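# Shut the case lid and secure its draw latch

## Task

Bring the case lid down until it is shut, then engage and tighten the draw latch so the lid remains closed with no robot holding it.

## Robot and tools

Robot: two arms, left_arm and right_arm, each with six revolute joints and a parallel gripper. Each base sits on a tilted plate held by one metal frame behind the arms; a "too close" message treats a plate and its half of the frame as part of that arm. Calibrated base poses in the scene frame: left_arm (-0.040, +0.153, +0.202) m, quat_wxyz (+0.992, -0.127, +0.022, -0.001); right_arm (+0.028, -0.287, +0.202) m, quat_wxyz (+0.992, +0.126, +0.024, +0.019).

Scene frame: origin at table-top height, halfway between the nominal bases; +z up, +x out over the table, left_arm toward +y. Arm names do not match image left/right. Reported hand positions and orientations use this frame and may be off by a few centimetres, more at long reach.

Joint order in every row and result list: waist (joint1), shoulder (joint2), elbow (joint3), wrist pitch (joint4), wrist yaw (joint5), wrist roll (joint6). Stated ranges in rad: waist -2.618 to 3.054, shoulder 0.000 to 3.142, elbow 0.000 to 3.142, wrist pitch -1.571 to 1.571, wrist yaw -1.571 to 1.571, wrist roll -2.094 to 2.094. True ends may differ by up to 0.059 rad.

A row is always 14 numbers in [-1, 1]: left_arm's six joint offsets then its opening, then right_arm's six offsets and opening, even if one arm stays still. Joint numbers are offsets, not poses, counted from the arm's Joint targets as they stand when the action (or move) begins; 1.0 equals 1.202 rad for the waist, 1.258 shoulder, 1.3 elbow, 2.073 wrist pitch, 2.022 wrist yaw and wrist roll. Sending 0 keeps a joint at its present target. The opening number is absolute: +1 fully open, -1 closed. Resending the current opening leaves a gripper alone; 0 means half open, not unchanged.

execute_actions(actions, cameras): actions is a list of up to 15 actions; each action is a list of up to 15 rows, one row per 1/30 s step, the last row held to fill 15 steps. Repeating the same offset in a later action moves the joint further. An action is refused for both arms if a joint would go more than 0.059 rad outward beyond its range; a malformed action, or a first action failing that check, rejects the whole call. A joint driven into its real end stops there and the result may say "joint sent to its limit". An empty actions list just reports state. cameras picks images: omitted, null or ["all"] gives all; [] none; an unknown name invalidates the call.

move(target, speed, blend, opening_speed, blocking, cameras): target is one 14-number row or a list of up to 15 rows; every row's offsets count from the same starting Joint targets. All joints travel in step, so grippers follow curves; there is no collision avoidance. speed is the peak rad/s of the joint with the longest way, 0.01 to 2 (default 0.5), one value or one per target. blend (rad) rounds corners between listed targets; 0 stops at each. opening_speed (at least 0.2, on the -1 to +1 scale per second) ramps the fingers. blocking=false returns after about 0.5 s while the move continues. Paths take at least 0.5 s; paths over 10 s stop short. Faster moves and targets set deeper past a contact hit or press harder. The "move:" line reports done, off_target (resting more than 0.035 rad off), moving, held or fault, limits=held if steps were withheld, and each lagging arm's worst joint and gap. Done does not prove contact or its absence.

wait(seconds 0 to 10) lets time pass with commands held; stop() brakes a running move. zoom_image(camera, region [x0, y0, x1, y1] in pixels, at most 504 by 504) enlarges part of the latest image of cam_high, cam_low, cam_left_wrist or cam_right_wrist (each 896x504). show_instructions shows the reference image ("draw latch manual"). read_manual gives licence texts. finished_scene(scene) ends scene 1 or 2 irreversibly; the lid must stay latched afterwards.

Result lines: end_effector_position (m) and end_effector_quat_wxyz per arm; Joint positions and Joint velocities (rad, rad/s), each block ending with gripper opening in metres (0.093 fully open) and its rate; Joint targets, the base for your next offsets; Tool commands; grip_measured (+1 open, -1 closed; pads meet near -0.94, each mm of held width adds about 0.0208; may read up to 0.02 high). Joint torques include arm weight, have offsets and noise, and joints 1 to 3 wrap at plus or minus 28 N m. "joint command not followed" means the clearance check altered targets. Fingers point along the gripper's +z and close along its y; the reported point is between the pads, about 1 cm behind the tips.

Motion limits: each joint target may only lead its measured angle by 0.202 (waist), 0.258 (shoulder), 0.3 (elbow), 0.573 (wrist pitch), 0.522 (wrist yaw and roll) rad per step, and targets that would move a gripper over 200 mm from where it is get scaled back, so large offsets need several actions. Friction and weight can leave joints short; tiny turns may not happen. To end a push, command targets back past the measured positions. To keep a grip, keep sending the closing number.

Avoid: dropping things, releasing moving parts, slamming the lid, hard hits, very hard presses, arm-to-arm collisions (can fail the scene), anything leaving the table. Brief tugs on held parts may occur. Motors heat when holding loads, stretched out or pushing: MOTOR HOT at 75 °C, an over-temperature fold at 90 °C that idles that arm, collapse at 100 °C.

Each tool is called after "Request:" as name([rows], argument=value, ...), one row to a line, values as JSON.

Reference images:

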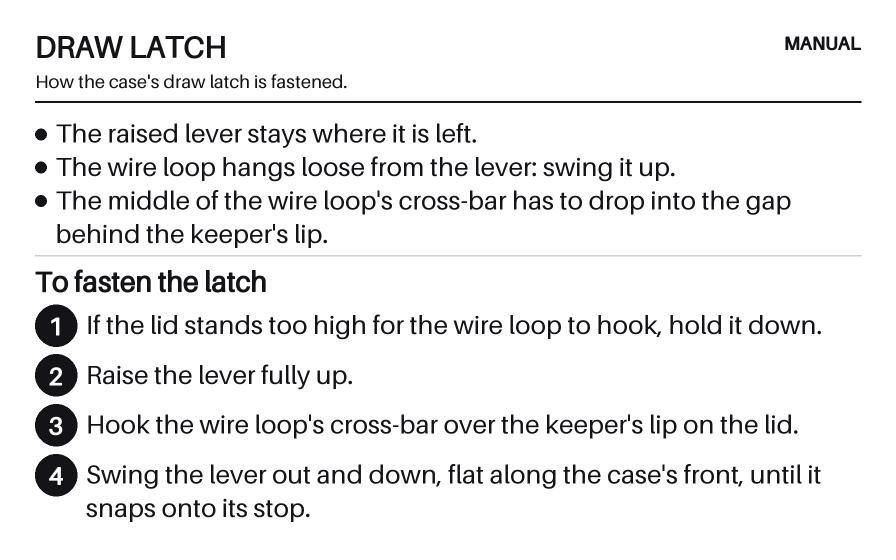

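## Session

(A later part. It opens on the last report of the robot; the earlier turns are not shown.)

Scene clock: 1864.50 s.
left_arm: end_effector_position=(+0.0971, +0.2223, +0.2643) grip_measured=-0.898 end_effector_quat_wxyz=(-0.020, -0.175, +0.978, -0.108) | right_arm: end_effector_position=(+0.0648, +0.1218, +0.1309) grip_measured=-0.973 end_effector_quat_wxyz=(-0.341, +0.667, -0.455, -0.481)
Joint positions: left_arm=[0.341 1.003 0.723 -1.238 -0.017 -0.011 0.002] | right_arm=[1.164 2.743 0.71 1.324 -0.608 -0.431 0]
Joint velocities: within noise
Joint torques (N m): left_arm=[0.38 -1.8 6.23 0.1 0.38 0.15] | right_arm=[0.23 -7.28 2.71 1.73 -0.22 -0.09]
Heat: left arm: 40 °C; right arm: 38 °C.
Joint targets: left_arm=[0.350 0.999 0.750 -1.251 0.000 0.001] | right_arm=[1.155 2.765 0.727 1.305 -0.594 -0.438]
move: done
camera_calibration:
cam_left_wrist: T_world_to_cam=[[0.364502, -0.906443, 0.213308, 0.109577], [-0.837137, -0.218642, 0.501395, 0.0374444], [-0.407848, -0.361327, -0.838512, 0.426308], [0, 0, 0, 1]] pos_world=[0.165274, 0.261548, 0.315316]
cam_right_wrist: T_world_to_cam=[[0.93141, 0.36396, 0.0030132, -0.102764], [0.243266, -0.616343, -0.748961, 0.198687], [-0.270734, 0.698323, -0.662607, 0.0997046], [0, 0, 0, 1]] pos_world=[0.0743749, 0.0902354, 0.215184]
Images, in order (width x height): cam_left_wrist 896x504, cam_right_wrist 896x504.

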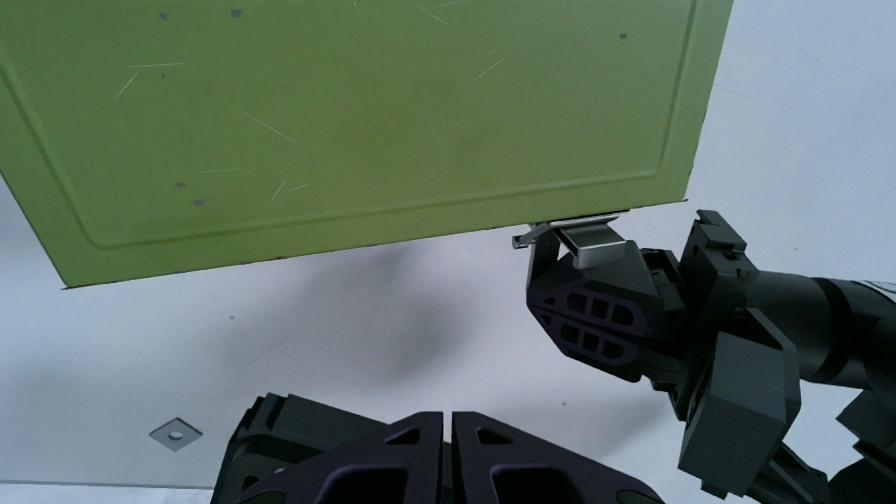

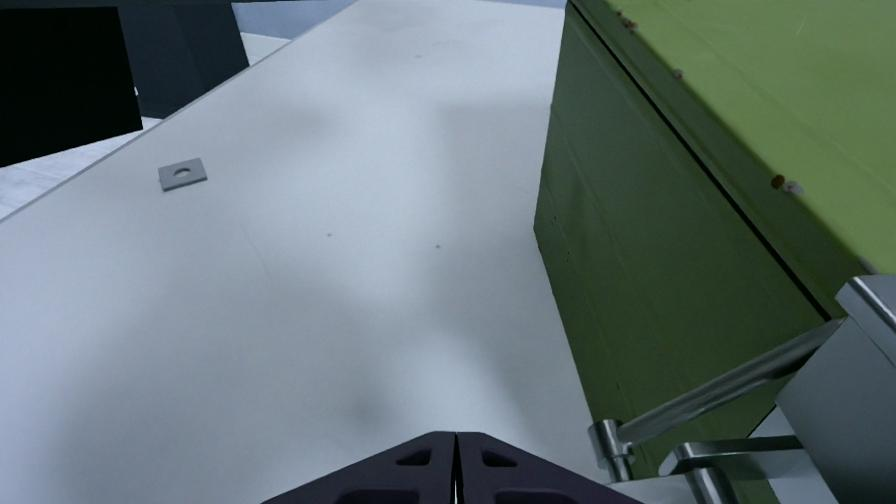

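Request:
move([
  [0,0,0,0,0,0,-0.9,0.0166,-0.1391,-0.0515,-0.0555,0.0094,0.009,-1],
  [0,0,0,0,0,0,-0.9,0.0882,-0.1423,-0.0862,-0.0241,0.044,0.043,-1],
  [0,0,0,0,0,0,-0.9,0.0749,-0.0811,-0.0631,0.0082,0.0341,0.0351,-1],
  [0,0,0,0,0,0,-0.9,0.0724,-0.0469,-0.0531,0.0217,0.0326,0.0336,-1],
], speed=[0.2,0.2,0.1,0.08], blend=[0.02,0.02,0.02,0], cameras=["cam_left_wrist","cam_right_wrist"])

Request:
zoom_image(camera="cam_left_wrist", region=[440, 160, 840, 400])

Scene clock: 1915.00 s.
left_arm: end_effector_position=(+0.0971, +0.2223, +0.2643) grip_measured=-0.898 end_effector_quat_wxyz=(-0.020, -0.175, +0.978, -0.108) | right_arm: end_effector_position=(+0.0425, +0.1150, +0.1377) grip_measured=-0.973 end_effector_quat_wxyz=(-0.328, +0.671, -0.469, -0.471)
Joint positions: left_arm=[0.341 1.003 0.723 -1.238 -0.017 -0.011 0.002] | right_arm=[1.25 2.693 0.646 1.332 -0.527 -0.366 0]
Joint velocities: within noise
Joint torques (N m): left_arm=[0.39 -1.78 6.22 0.1 0.38 0.16] | right_arm=[0.21 -8.01 2.63 2.09 -0.38 -0.04]
Heat: left arm: 41 °C; right arm: 38 °C.
Joint targets: left_arm=[0.350 0.999 0.750 -1.251 0.000 0.001] | right_arm=[1.242 2.706 0.658 1.351 -0.528 -0.370]
move: done
camera_calibration:
cam_left_wrist: T_world_to_cam=[[0.364502, -0.906443, 0.213308, 0.109577], [-0.837137, -0.218642, 0.501395, 0.0374444], [-0.407848, -0.361327, -0.838512, 0.426308], [0, 0, 0, 1]] pos_world=[0.165274, 0.261548, 0.315316]
cam_right_wrist: T_world_to_cam=[[0.934362, 0.355923, -0.0169293, -0.0760105], [0.234491, -0.649964, -0.722884, 0.205659], [-0.268295, 0.671465, -0.690762, 0.109787], [0, 0, 0, 1]] pos_world=[0.0522515, 0.0870066, 0.223218]
Images, in order (width x height): cam_left_wrist 896x504, cam_right_wrist 896x504.

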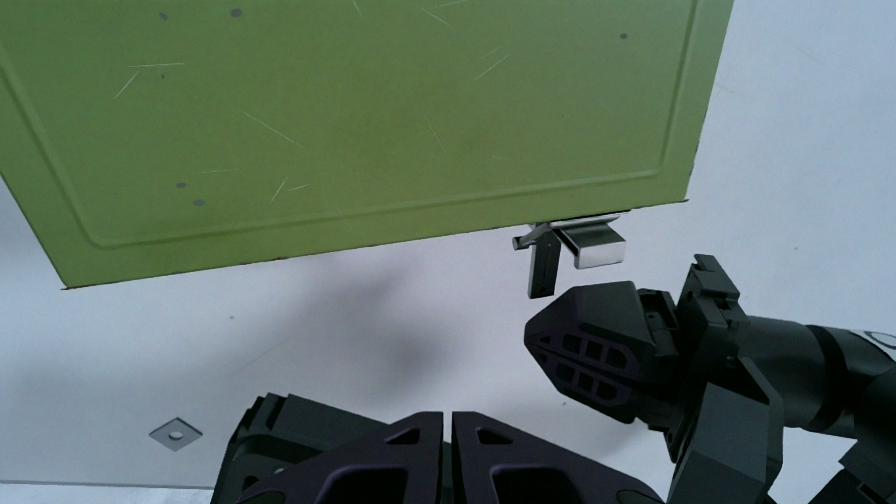

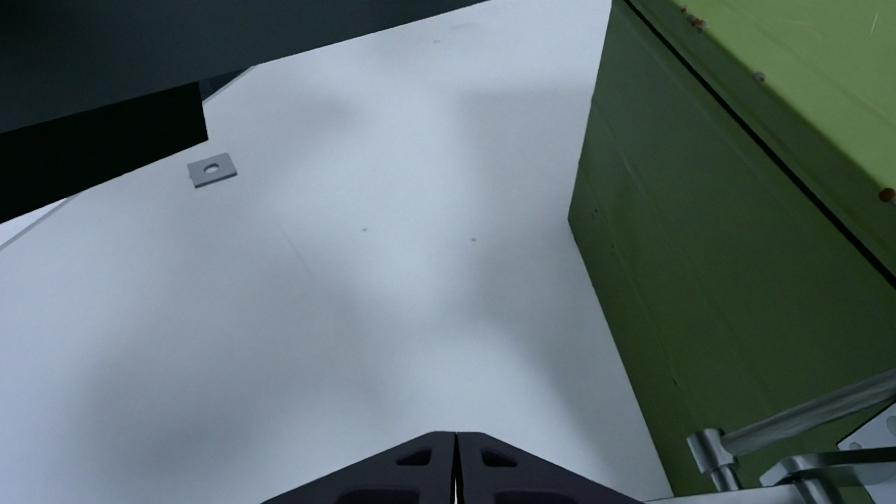

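Scaled by 1.260 from the camera's 896x504 image, which has a finer 1280x720 frame.

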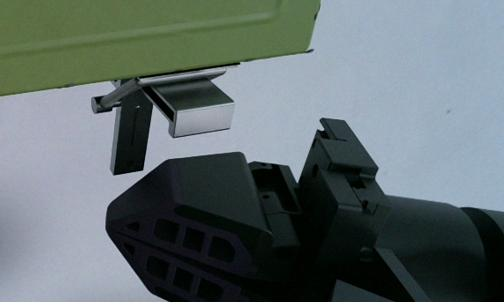

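Request:
move([
  [0,0,0,0,0,0,-0.9,0.0067,-0.0763,-0.0254,-0.0391,0.004,0.0025,-1],
  [0,0,0,0,0,0,-0.9,-0.0241,-0.0787,-0.0138,-0.0502,-0.0099,-0.0099,-1],
  [0,0,0,0,0,0,-0.9,-0.0408,-0.0175,0.0169,-0.0309,-0.0178,-0.0173,-1],
  [0,0,0,0,0,0,-0.9,-0.0508,0.0286,0.0385,-0.0222,-0.0208,-0.0223,-1],
], speed=[0.2,0.2,0.1,0.08], blend=[0.02,0.02,0.02,0], cameras=["cam_left_wrist","cam_right_wrist"])

Request:
zoom_image(camera="cam_left_wrist", region=[440, 160, 840, 400])

Scene clock: 1989.87 s.
left_arm: end_effector_position=(+0.0971, +0.2223, +0.2643) grip_measured=-0.898 end_effector_quat_wxyz=(-0.020, -0.175, +0.978, -0.108) | right_arm: end_effector_position=(+0.0601, +0.1208, +0.1314) grip_measured=-0.973 end_effector_quat_wxyz=(-0.335, +0.668, -0.467, -0.474)
Joint positions: left_arm=[0.341 1.003 0.723 -1.238 -0.017 -0.011 0.002] | right_arm=[1.189 2.723 0.694 1.309 -0.571 -0.408 0]
Joint velocities: within noise
Joint torques (N m): left_arm=[0.38 -1.77 6.23 0.09 0.39 0.15] | right_arm=[0.21 -7.42 2.66 1.85 -0.36 -0.05]
Heat: left arm: 42 °C; right arm: 38 °C.
Joint targets: left_arm=[0.350 0.999 0.750 -1.251 0.000 0.001] | right_arm=[1.181 2.742 0.708 1.304 -0.570 -0.415]
move: done; blend cut to 0.0185 rad at target 1, 0.0185 rad at target 2
camera_calibration:
cam_left_wrist: T_world_to_cam=[[0.364502, -0.906443, 0.213308, 0.109577], [-0.837137, -0.218642, 0.501395, 0.0374444], [-0.407848, -0.361327, -0.838512, 0.426308], [0, 0, 0, 1]] pos_world=[0.165274, 0.261548, 0.315316]
cam_right_wrist: T_world_to_cam=[[0.936331, 0.350979, -0.00993199, -0.0950526], [0.232023, -0.639718, -0.732752, 0.200933], [-0.263534, 0.683794, -0.680423, 0.103137], [0, 0, 0, 1]] pos_world=[0.0695597, 0.0913777, 0.216467]
Images, in order (width x height): cam_left_wrist 896x504, cam_right_wrist 896x504.

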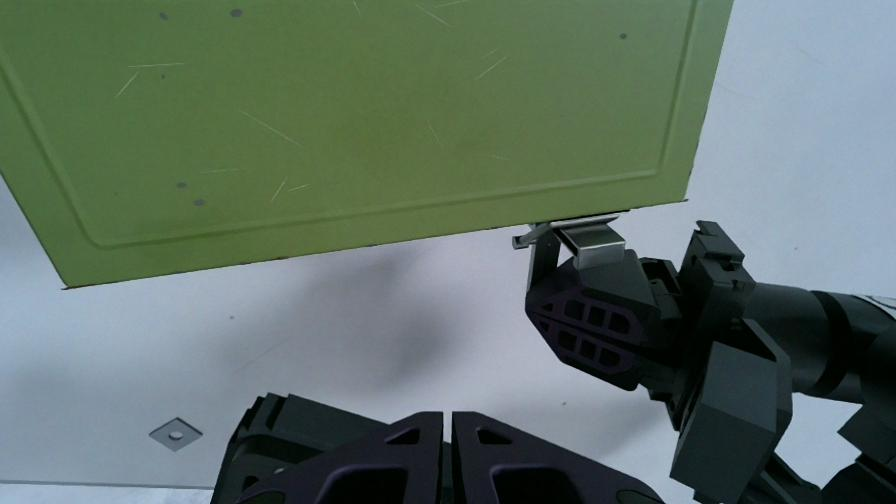

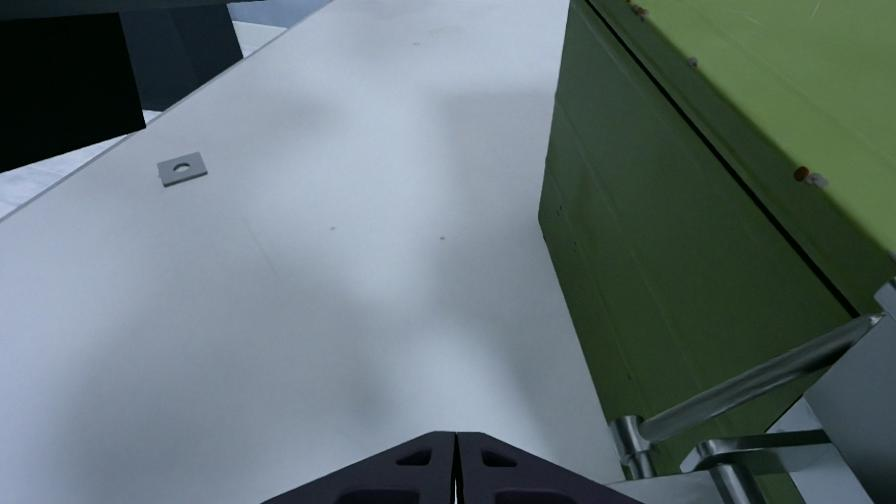

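Scaled by 1.260 from the camera's 896x504 image, which has a finer 1280x720 frame.

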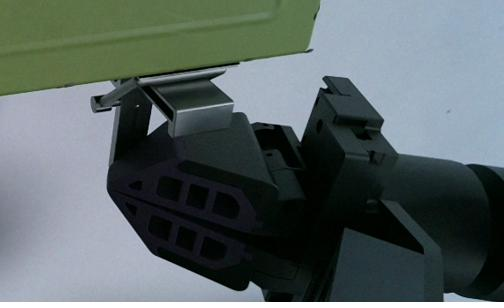

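Request:
move([
  [0,0,0,0,0,0,-0.9,0.0075,-0.105,-0.0369,-0.0453,0.005,0.005,-1],
  [0,0,0,0,0,0,-0.9,0.0516,-0.0962,-0.0662,-0.0101,0.0262,0.0223,-1],
  [0,0,0,0,0,0,-0.9,0.0333,-0.0413,-0.0408,0.0087,0.0134,0.0138,-1],
  [0,0,0,0,0,0,-0.9,0.0141,0.0056,-0.0115,0.014,0.0049,0.0074,-1],
  [0,0,0,0,0,0,-0.9,-0.0092,0.0461,0.0223,0.0087,-0.004,-0.0035,-1],
], speed=[0.2,0.2,0.12,0.08,0.08], blend=[0.015,0.02,0.015,0.015,0], cameras=["cam_left_wrist","cam_right_wrist"])

Request:
zoom_image(camera="cam_left_wrist", region=[440, 160, 840, 400])

Scene clock: 2049.37 s.
left_arm: end_effector_position=(+0.0971, +0.2223, +0.2643) grip_measured=-0.898 end_effector_quat_wxyz=(-0.020, -0.175, +0.978, -0.108) | right_arm: end_effector_position=(+0.0552, +0.1190, +0.1246) grip_measured=-0.973 end_effector_quat_wxyz=(-0.332, +0.669, -0.452, -0.488)
Joint positions: left_arm=[0.341 1.003 0.723 -1.238 -0.017 -0.011 0.002] | right_arm=[1.18 2.776 0.71 1.353 -0.617 -0.416 0]
Joint velocities: within noise
Joint torques (N m): left_arm=[0.36 -1.8 6.26 0.1 0.38 0.15] | right_arm=[-0.06 -7.09 3.43 1.58 0.07 -0.06]
Heat: left arm: 42 °C; right arm: 38 °C.
Joint targets: left_arm=[0.350 0.999 0.750 -1.251 0.000 0.001] | right_arm=[1.170 2.800 0.737 1.323 -0.578 -0.422]
move: off_target (right_arm); right_arm: the wrist yaw is farthest, 0.039 rad from its target
camera_calibration:
cam_left_wrist: T_world_to_cam=[[0.364502, -0.906443, 0.213308, 0.109577], [-0.837137, -0.218642, 0.501395, 0.0374444], [-0.407848, -0.361327, -0.838512, 0.426308], [0, 0, 0, 1]] pos_world=[0.165274, 0.261548, 0.315316]
cam_right_wrist: T_world_to_cam=[[0.924331, 0.381395, -0.0122633, -0.0925936], [0.244003, -0.615453, -0.749453, 0.19441], [-0.293385, 0.689751, -0.661944, 0.0970814], [0, 0, 0, 1]] pos_world=[0.0666328, 0.0880027, 0.208828]
Images, in order (width x height): cam_left_wrist 896x504, cam_right_wrist 896x504.

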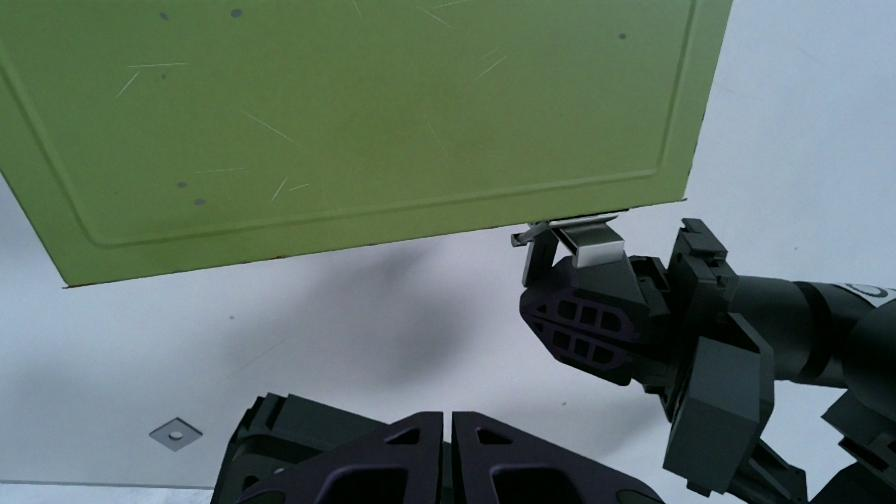

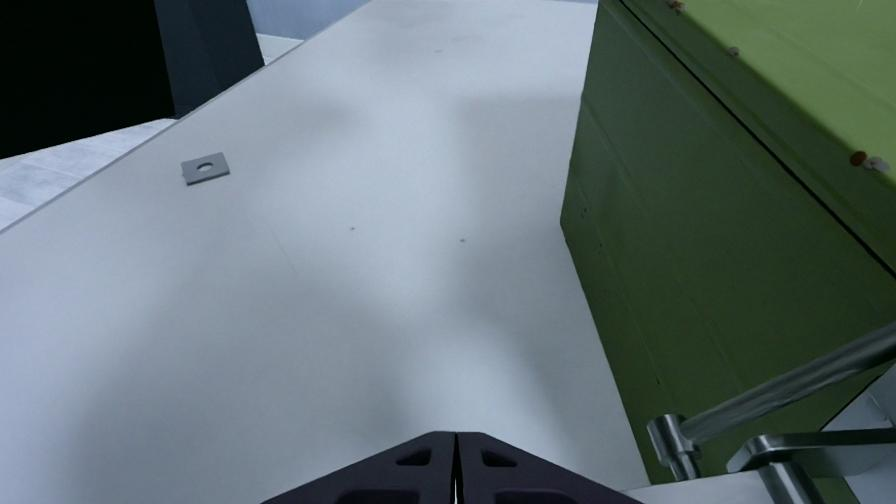

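Scaled by 1.260 from the camera's 896x504 image, which has a finer 1280x720 frame.

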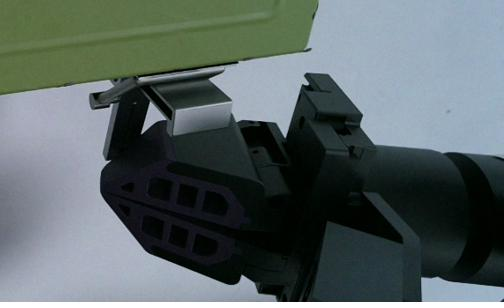

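Request:
move(target=[0,0,0,0,0,0,-0.9,-0.0435,0.0366,0.0446,-0.0196,-0.0181,-0.0148,-1], speed=0.05, cameras=["cam_left_wrist","cam_right_wrist"])

Request:
zoom_image(camera="cam_left_wrist", region=[440, 160, 840, 400])

Scene clock: 2069.57 s.
left_arm: end_effector_position=(+0.0971, +0.2223, +0.2643) grip_measured=-0.898 end_effector_quat_wxyz=(-0.020, -0.175, +0.978, -0.108) | right_arm: end_effector_position=(+0.0583, +0.1187, +0.1176) grip_measured=-0.973 end_effector_quat_wxyz=(-0.322, +0.668, -0.435, -0.511)
Joint positions: left_arm=[0.341 1.003 0.723 -1.238 -0.017 -0.011 0.002] | right_arm=[1.134 2.821 0.754 1.343 -0.712 -0.445 0]
Joint velocities: within noise
Joint torques (N m): left_arm=[0.36 -1.8 6.26 0.1 0.38 0.15] | right_arm=[-0.34 -6.99 4.6 1.26 0.62 -0.08]
Heat: left arm: 42 °C; right arm: 37 °C.
Joint targets: left_arm=[0.350 0.999 0.750 -1.251 0.000 0.000] | right_arm=[1.118 2.846 0.795 1.282 -0.615 -0.452]
move: off_target (right_arm); right_arm: the wrist yaw is farthest, 0.097 rad from its target
camera_calibration:
cam_left_wrist: T_world_to_cam=[[0.364502, -0.906443, 0.213308, 0.109577], [-0.837137, -0.218642, 0.501395, 0.0374444], [-0.407848, -0.361327, -0.838512, 0.426308], [0, 0, 0, 1]] pos_world=[0.165274, 0.261548, 0.315316]
cam_right_wrist: T_world_to_cam=[[0.904313, 0.425934, -0.0282302, -0.0976539], [0.251224, -0.584516, -0.77151, 0.186799], [-0.345114, 0.690595, -0.63559, 0.0933807], [0, 0, 0, 1]] pos_world=[0.0736084, 0.0862926, 0.200712]
Images, in order (width x height): cam_left_wrist 896x504, cam_right_wrist 896x504.

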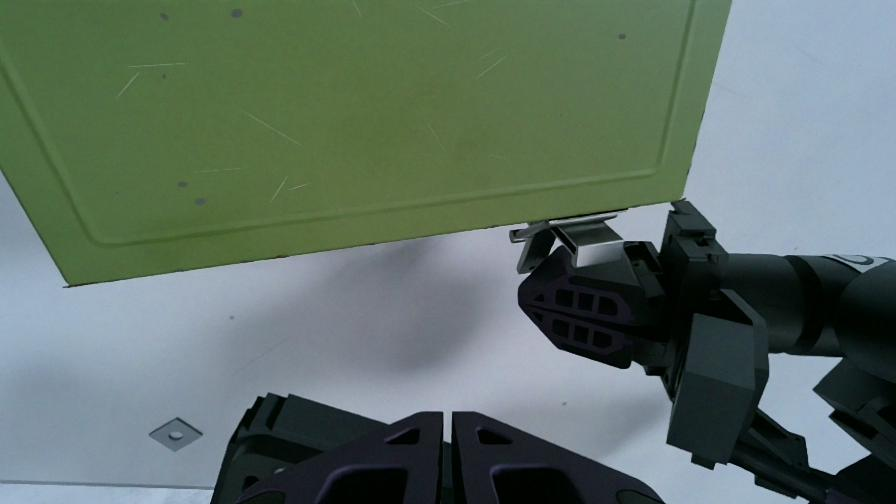

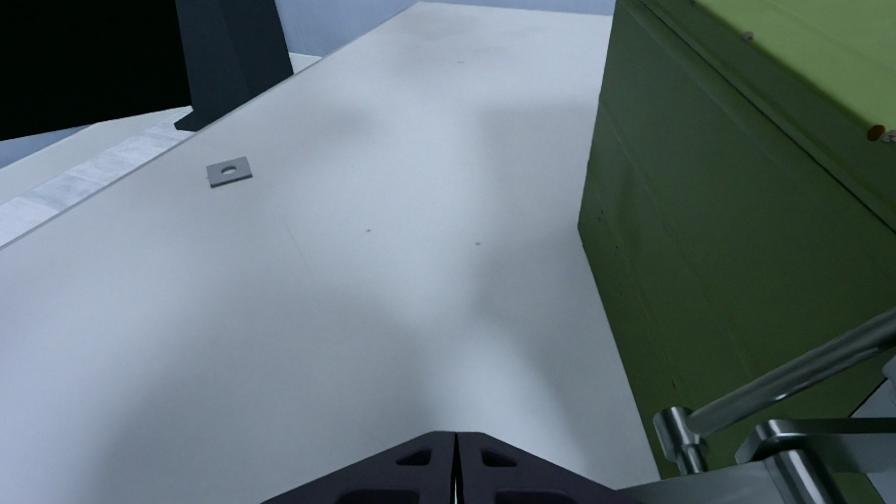

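Scaled by 1.260 from the camera's 896x504 image, which has a finer 1280x720 frame.

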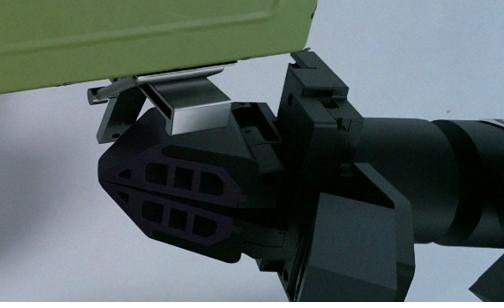

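Request:
move(target=[0,0,0,0,0,0,-0.9,0,0.0159,0.0231,-0.0193,0.0495,0,-1], speed=0.05, cameras=["cam_left_wrist","cam_right_wrist"])

Request:
zoom_image(camera="cam_left_wrist", region=[440, 160, 840, 400])

Scene clock: 2079.97 s.
left_arm: end_effector_position=(+0.0971, +0.2223, +0.2643) grip_measured=-0.898 end_effector_quat_wxyz=(-0.020, -0.175, +0.978, -0.108) | right_arm: end_effector_position=(+0.0834, +0.1288, +0.0896) grip_measured=-0.973 end_effector_quat_wxyz=(-0.331, +0.666, -0.493, -0.452)
Joint positions: left_arm=[0.341 1.003 0.723 -1.238 -0.017 -0.011 0.002] | right_arm=[1.127 2.852 0.812 1.261 -0.559 -0.448 0]
Joint velocities: within noise
Joint torques (N m): left_arm=[0.35 -1.77 6.26 0.09 0.38 0.15] | right_arm=[0.43 -8.34 2.54 1.63 0.09 -0.09]
Heat: left arm: 42 °C; right arm: 36 °C.
Joint targets: left_arm=[0.350 0.999 0.750 -1.251 0.000 0.000] | right_arm=[1.118 2.867 0.825 1.242 -0.514 -0.452]
move: off_target (right_arm); right_arm: the wrist yaw is farthest, 0.044 rad from its target
camera_calibration:
cam_left_wrist: T_world_to_cam=[[0.364502, -0.906443, 0.213308, 0.109577], [-0.837137, -0.218642, 0.501395, 0.0374444], [-0.407848, -0.361327, -0.838512, 0.426308], [0, 0, 0, 1]] pos_world=[0.165274, 0.261548, 0.315316]
cam_right_wrist: T_world_to_cam=[[0.952265, 0.304553, -0.0209672, -0.114446], [0.203729, -0.685158, -0.699323, 0.175234], [-0.227347, 0.661669, -0.714498, 0.0782811], [0, 0, 0, 1]] pos_world=[0.0910791, 0.103122, 0.176077]
Images, in order (width x height): cam_left_wrist 896x504, cam_right_wrist 896x504.

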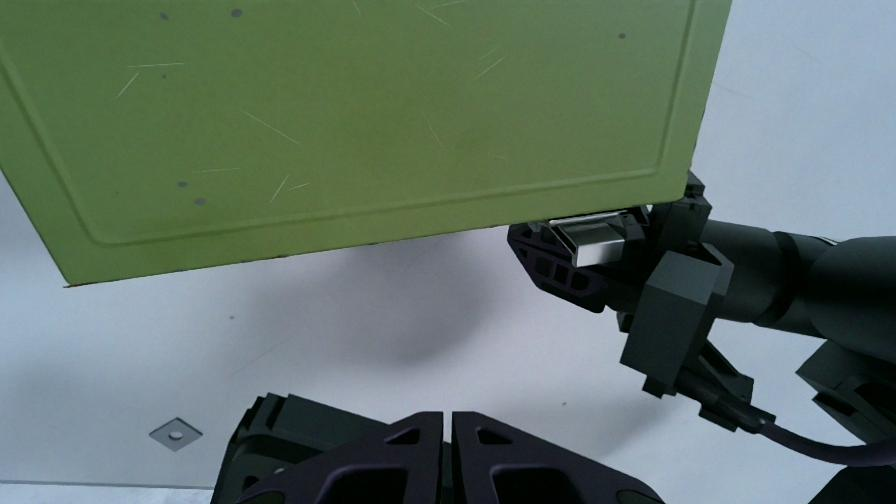

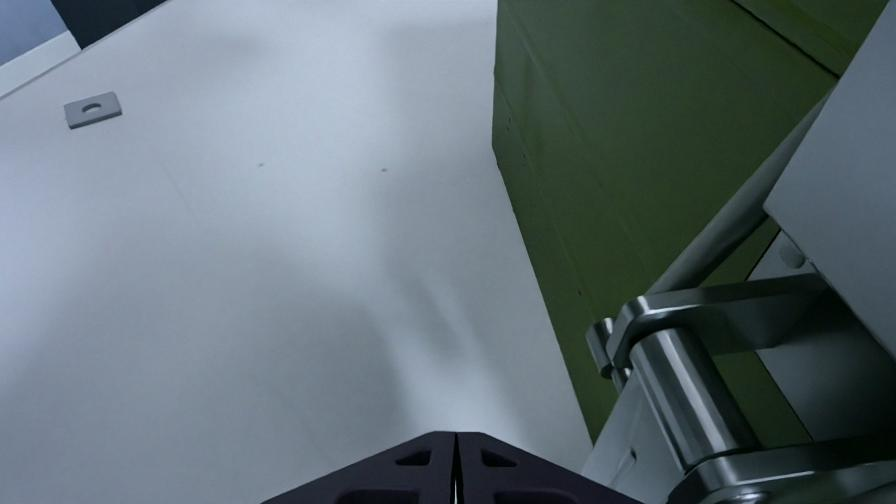

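Scaled by 1.260 from the camera's 896x504 image, which has a finer 1280x720 frame.

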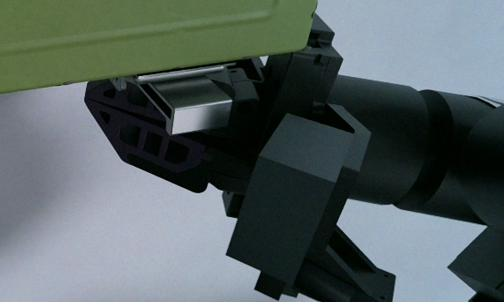

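Request:
move(target=[0,0,0,0,0,0,-0.9,0,0,0,0,0.04,0,-1], speed=0.1, cameras=["cam_right_wrist"])

Scene clock: 2085.33 s.
left_arm: end_effector_position=(+0.0971, +0.2223, +0.2643) grip_measured=-0.898 end_effector_quat_wxyz=(-0.020, -0.175, +0.978, -0.108) | right_arm: end_effector_position=(+0.0875, +0.1292, +0.0872) grip_measured=-0.973 end_effector_quat_wxyz=(-0.338, +0.666, -0.499, -0.439)
Joint positions: left_arm=[0.341 1.003 0.723 -1.238 -0.017 -0.011 0.002] | right_arm=[1.129 2.852 0.812 1.259 -0.527 -0.455 0]
Joint velocities: within noise
Joint torques (N m): left_arm=[0.35 -1.83 6.24 0.1 0.38 0.16] | right_arm=[0.28 -8.38 2.33 1.71 0.6 -0.02]
Heat: left arm: 42 °C; right arm: 36 °C.
Joint targets: left_arm=[0.350 0.999 0.750 -1.251 0.000 0.000] | right_arm=[1.118 2.867 0.825 1.242 -0.433 -0.452]
move: off_target (right_arm); right_arm: the wrist yaw is farthest, 0.094 rad from its target
camera_calibration:
cam_right_wrist: T_world_to_cam=[[0.958963, 0.283497, -0.00440661, -0.117891], [0.202727, -0.696448, -0.688377, 0.173574], [-0.198222, 0.659234, -0.72534, 0.0759198], [0, 0, 0, 1]] pos_world=[0.0929143, 0.104258, 0.174032]
Images, in order (width x height): cam_right_wrist 896x504.

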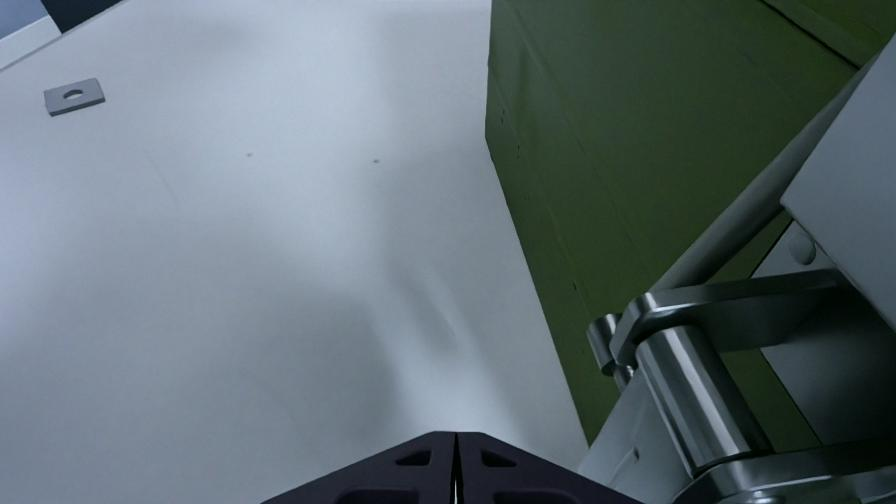

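Request:
move(target=[0,0,0,0,0,0,-0.9,0,0,0,0,-0.18,0,-1], speed=0.3, cameras=["cam_right_wrist","cam_left_wrist"])

Request:
zoom_image(camera="cam_left_wrist", region=[440, 160, 840, 400])

Scene clock: 2095.30 s.
left_arm: end_effector_position=(+0.0971, +0.2223, +0.2643) grip_measured=-0.898 end_effector_quat_wxyz=(-0.020, -0.175, +0.978, -0.108) | right_arm: end_effector_position=(+0.0507, +0.1201, +0.1051) grip_measured=-0.973 end_effector_quat_wxyz=(-0.285, +0.675, -0.428, -0.530)
Joint positions: left_arm=[0.341 1.003 0.723 -1.238 -0.017 -0.011 0.002] | right_arm=[1.125 2.852 0.812 1.253 -0.783 -0.456 0]
Joint velocities: within noise
Joint torques (N m): left_arm=[0.36 -1.78 6.27 0.1 0.38 0.16] | right_arm=[0.58 -8.36 2.43 1.63 -0.6 0.06]
Heat: left arm: 43 °C; right arm: 37 °C.
Joint targets: left_arm=[0.350 0.999 0.750 -1.251 0.000 0.000] | right_arm=[1.118 2.867 0.825 1.242 -0.797 -0.452]
move: done
camera_calibration:
cam_left_wrist: T_world_to_cam=[[0.364502, -0.906443, 0.213308, 0.109577], [-0.837137, -0.218642, 0.501395, 0.0374444], [-0.407848, -0.361327, -0.838512, 0.426308], [0, 0, 0, 1]] pos_world=[0.165274, 0.261548, 0.315316]
cam_right_wrist: T_world_to_cam=[[0.872532, 0.481239, -0.0842424, -0.0909146], [0.25271, -0.592136, -0.765188, 0.180038], [-0.418121, 0.646363, -0.638271, 0.091159], [0, 0, 0, 1]] pos_world=[0.0719441, 0.0914368, 0.188288]
Images, in order (width x height): cam_left_wrist 896x504, cam_right_wrist 896x504.

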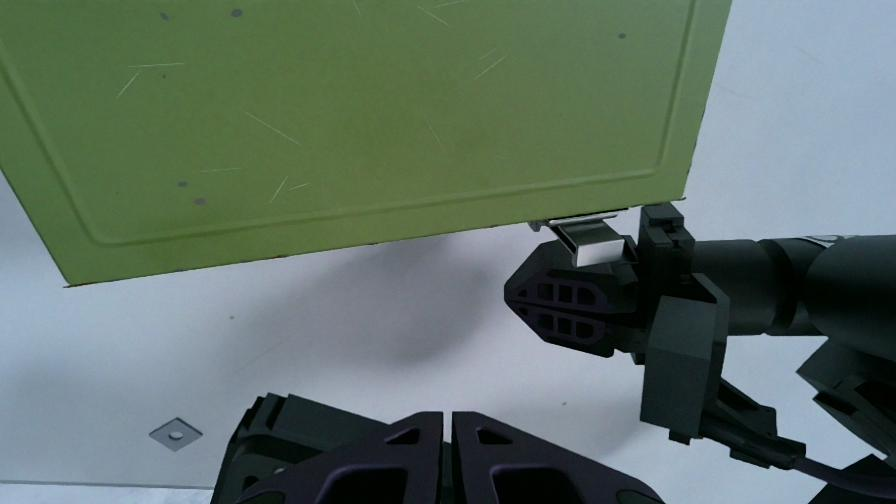

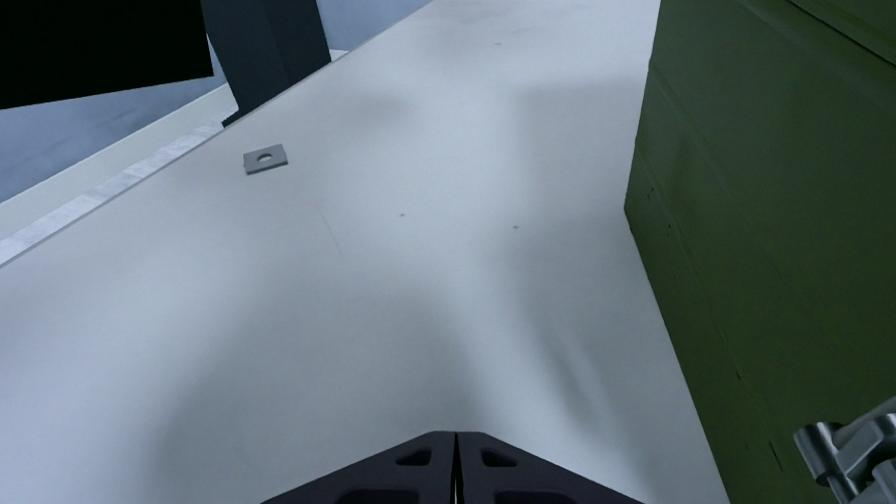

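Scaled by 1.260 from the camera's 896x504 image, which has a finer 1280x720 frame.

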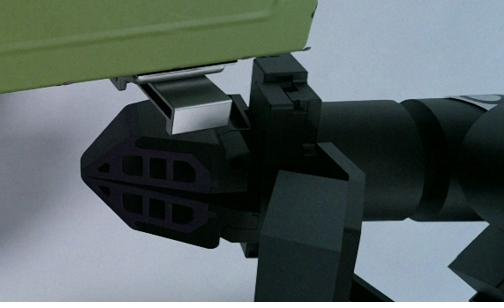

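Request:
move([
  [0,0,0,0,0,0,-0.9,-0.0732,-0.1665,-0.2738,0.0632,0.023,-0.0237,-1],
  [0,0,0,0,0,0,-0.9,-0.5017,-0.2218,-0.1762,-0.1925,-0.2473,-0.3086,-1],
], speed=[0.3,0.5], blend=[0.03,0], cameras=["cam_right_wrist","cam_left_wrist"])

Request:
zoom_image(camera="cam_right_wrist", region=[400, 100, 640, 400])

Request:
zoom_image(camera="cam_left_wrist", region=[480, 180, 700, 320])

Scene clock: 2115.43 s.
left_arm: end_effector_position=(+0.0971, +0.2223, +0.2643) grip_measured=-0.898 end_effector_quat_wxyz=(-0.020, -0.175, +0.978, -0.108) | right_arm: end_effector_position=(+0.1440, -0.0012, +0.1526) grip_measured=-0.973 end_effector_quat_wxyz=(-0.370, +0.595, -0.391, -0.597)
Joint positions: left_arm=[0.341 1.003 0.723 -1.238 -0.017 -0.011 0.002] | right_arm=[0.52 2.616 0.591 0.858 -1.283 -1.067 0]
Joint velocities: within noise
Joint torques (N m): left_arm=[0.39 -1.8 6.27 0.09 0.39 0.16] | right_arm=[1.21 -10.18 0.39 0.82 -0.83 -0.14]
Heat: left arm: 43 °C; right arm: 38 °C.
Joint targets: left_arm=[0.350 0.999 0.750 -1.251 0.000 0.000] | right_arm=[0.515 2.588 0.596 0.843 -1.297 -1.076]
move: done
camera_calibration:
cam_left_wrist: T_world_to_cam=[[0.364502, -0.906443, 0.213308, 0.109577], [-0.837137, -0.218642, 0.501395, 0.0374444], [-0.407848, -0.361327, -0.838512, 0.426308], [0, 0, 0, 1]] pos_world=[0.165274, 0.261548, 0.315316]
cam_right_wrist: T_world_to_cam=[[0.899869, 0.434577, -0.0371378, -0.121103], [0.149637, -0.387582, -0.909609, 0.158094], [-0.40969, 0.812972, -0.413802, 0.203603], [0, 0, 0, 1]] pos_world=[0.168734, -0.0516203, 0.223558]
Images, in order (width x height): cam_left_wrist 896x504, cam_right_wrist 896x504.

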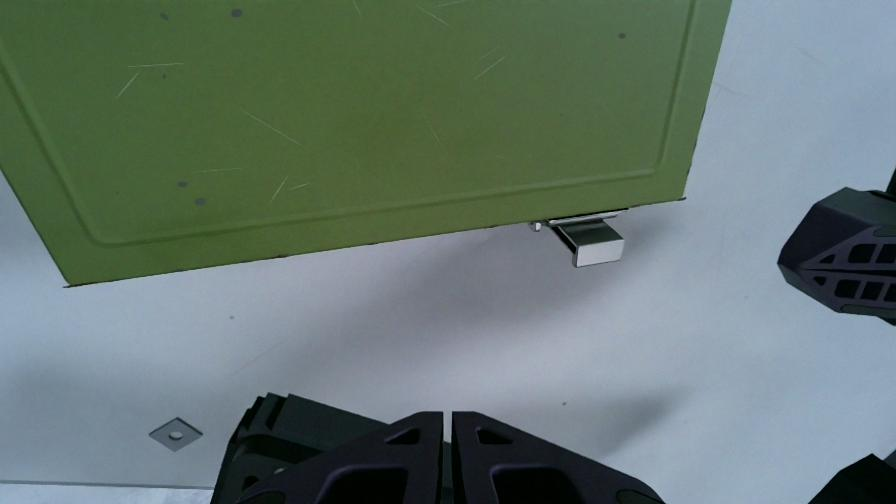

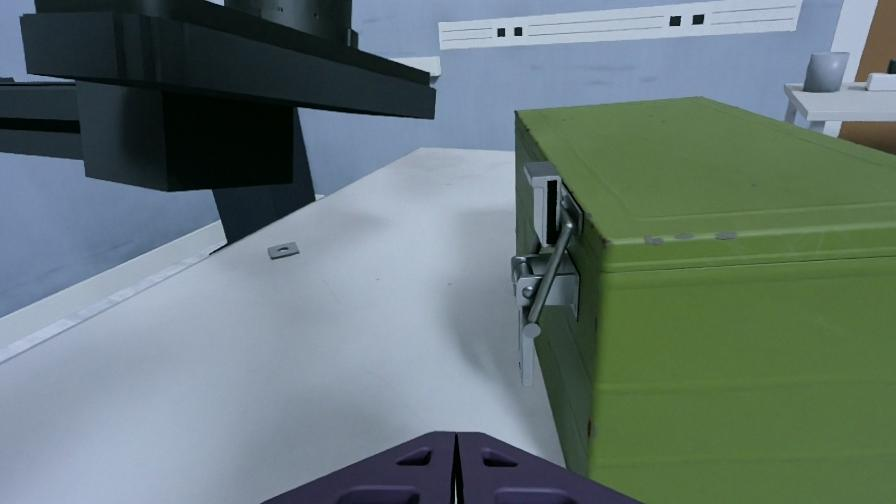

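Scaled by 1.680 from the camera's 896x504 image, which has a finer 1280x720 frame.

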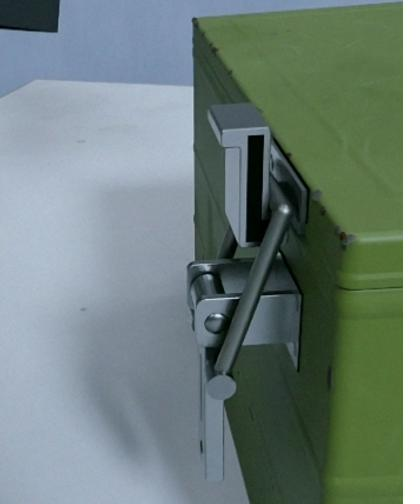

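Scaled by 2.291 from the camera's 896x504 image, which has a finer 1280x720 frame.

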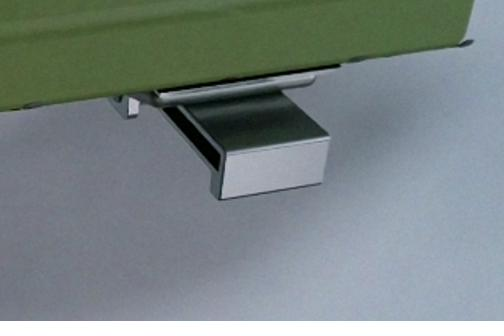

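Request:
finished_scene(scene=1)

The scene is finished: the task was done.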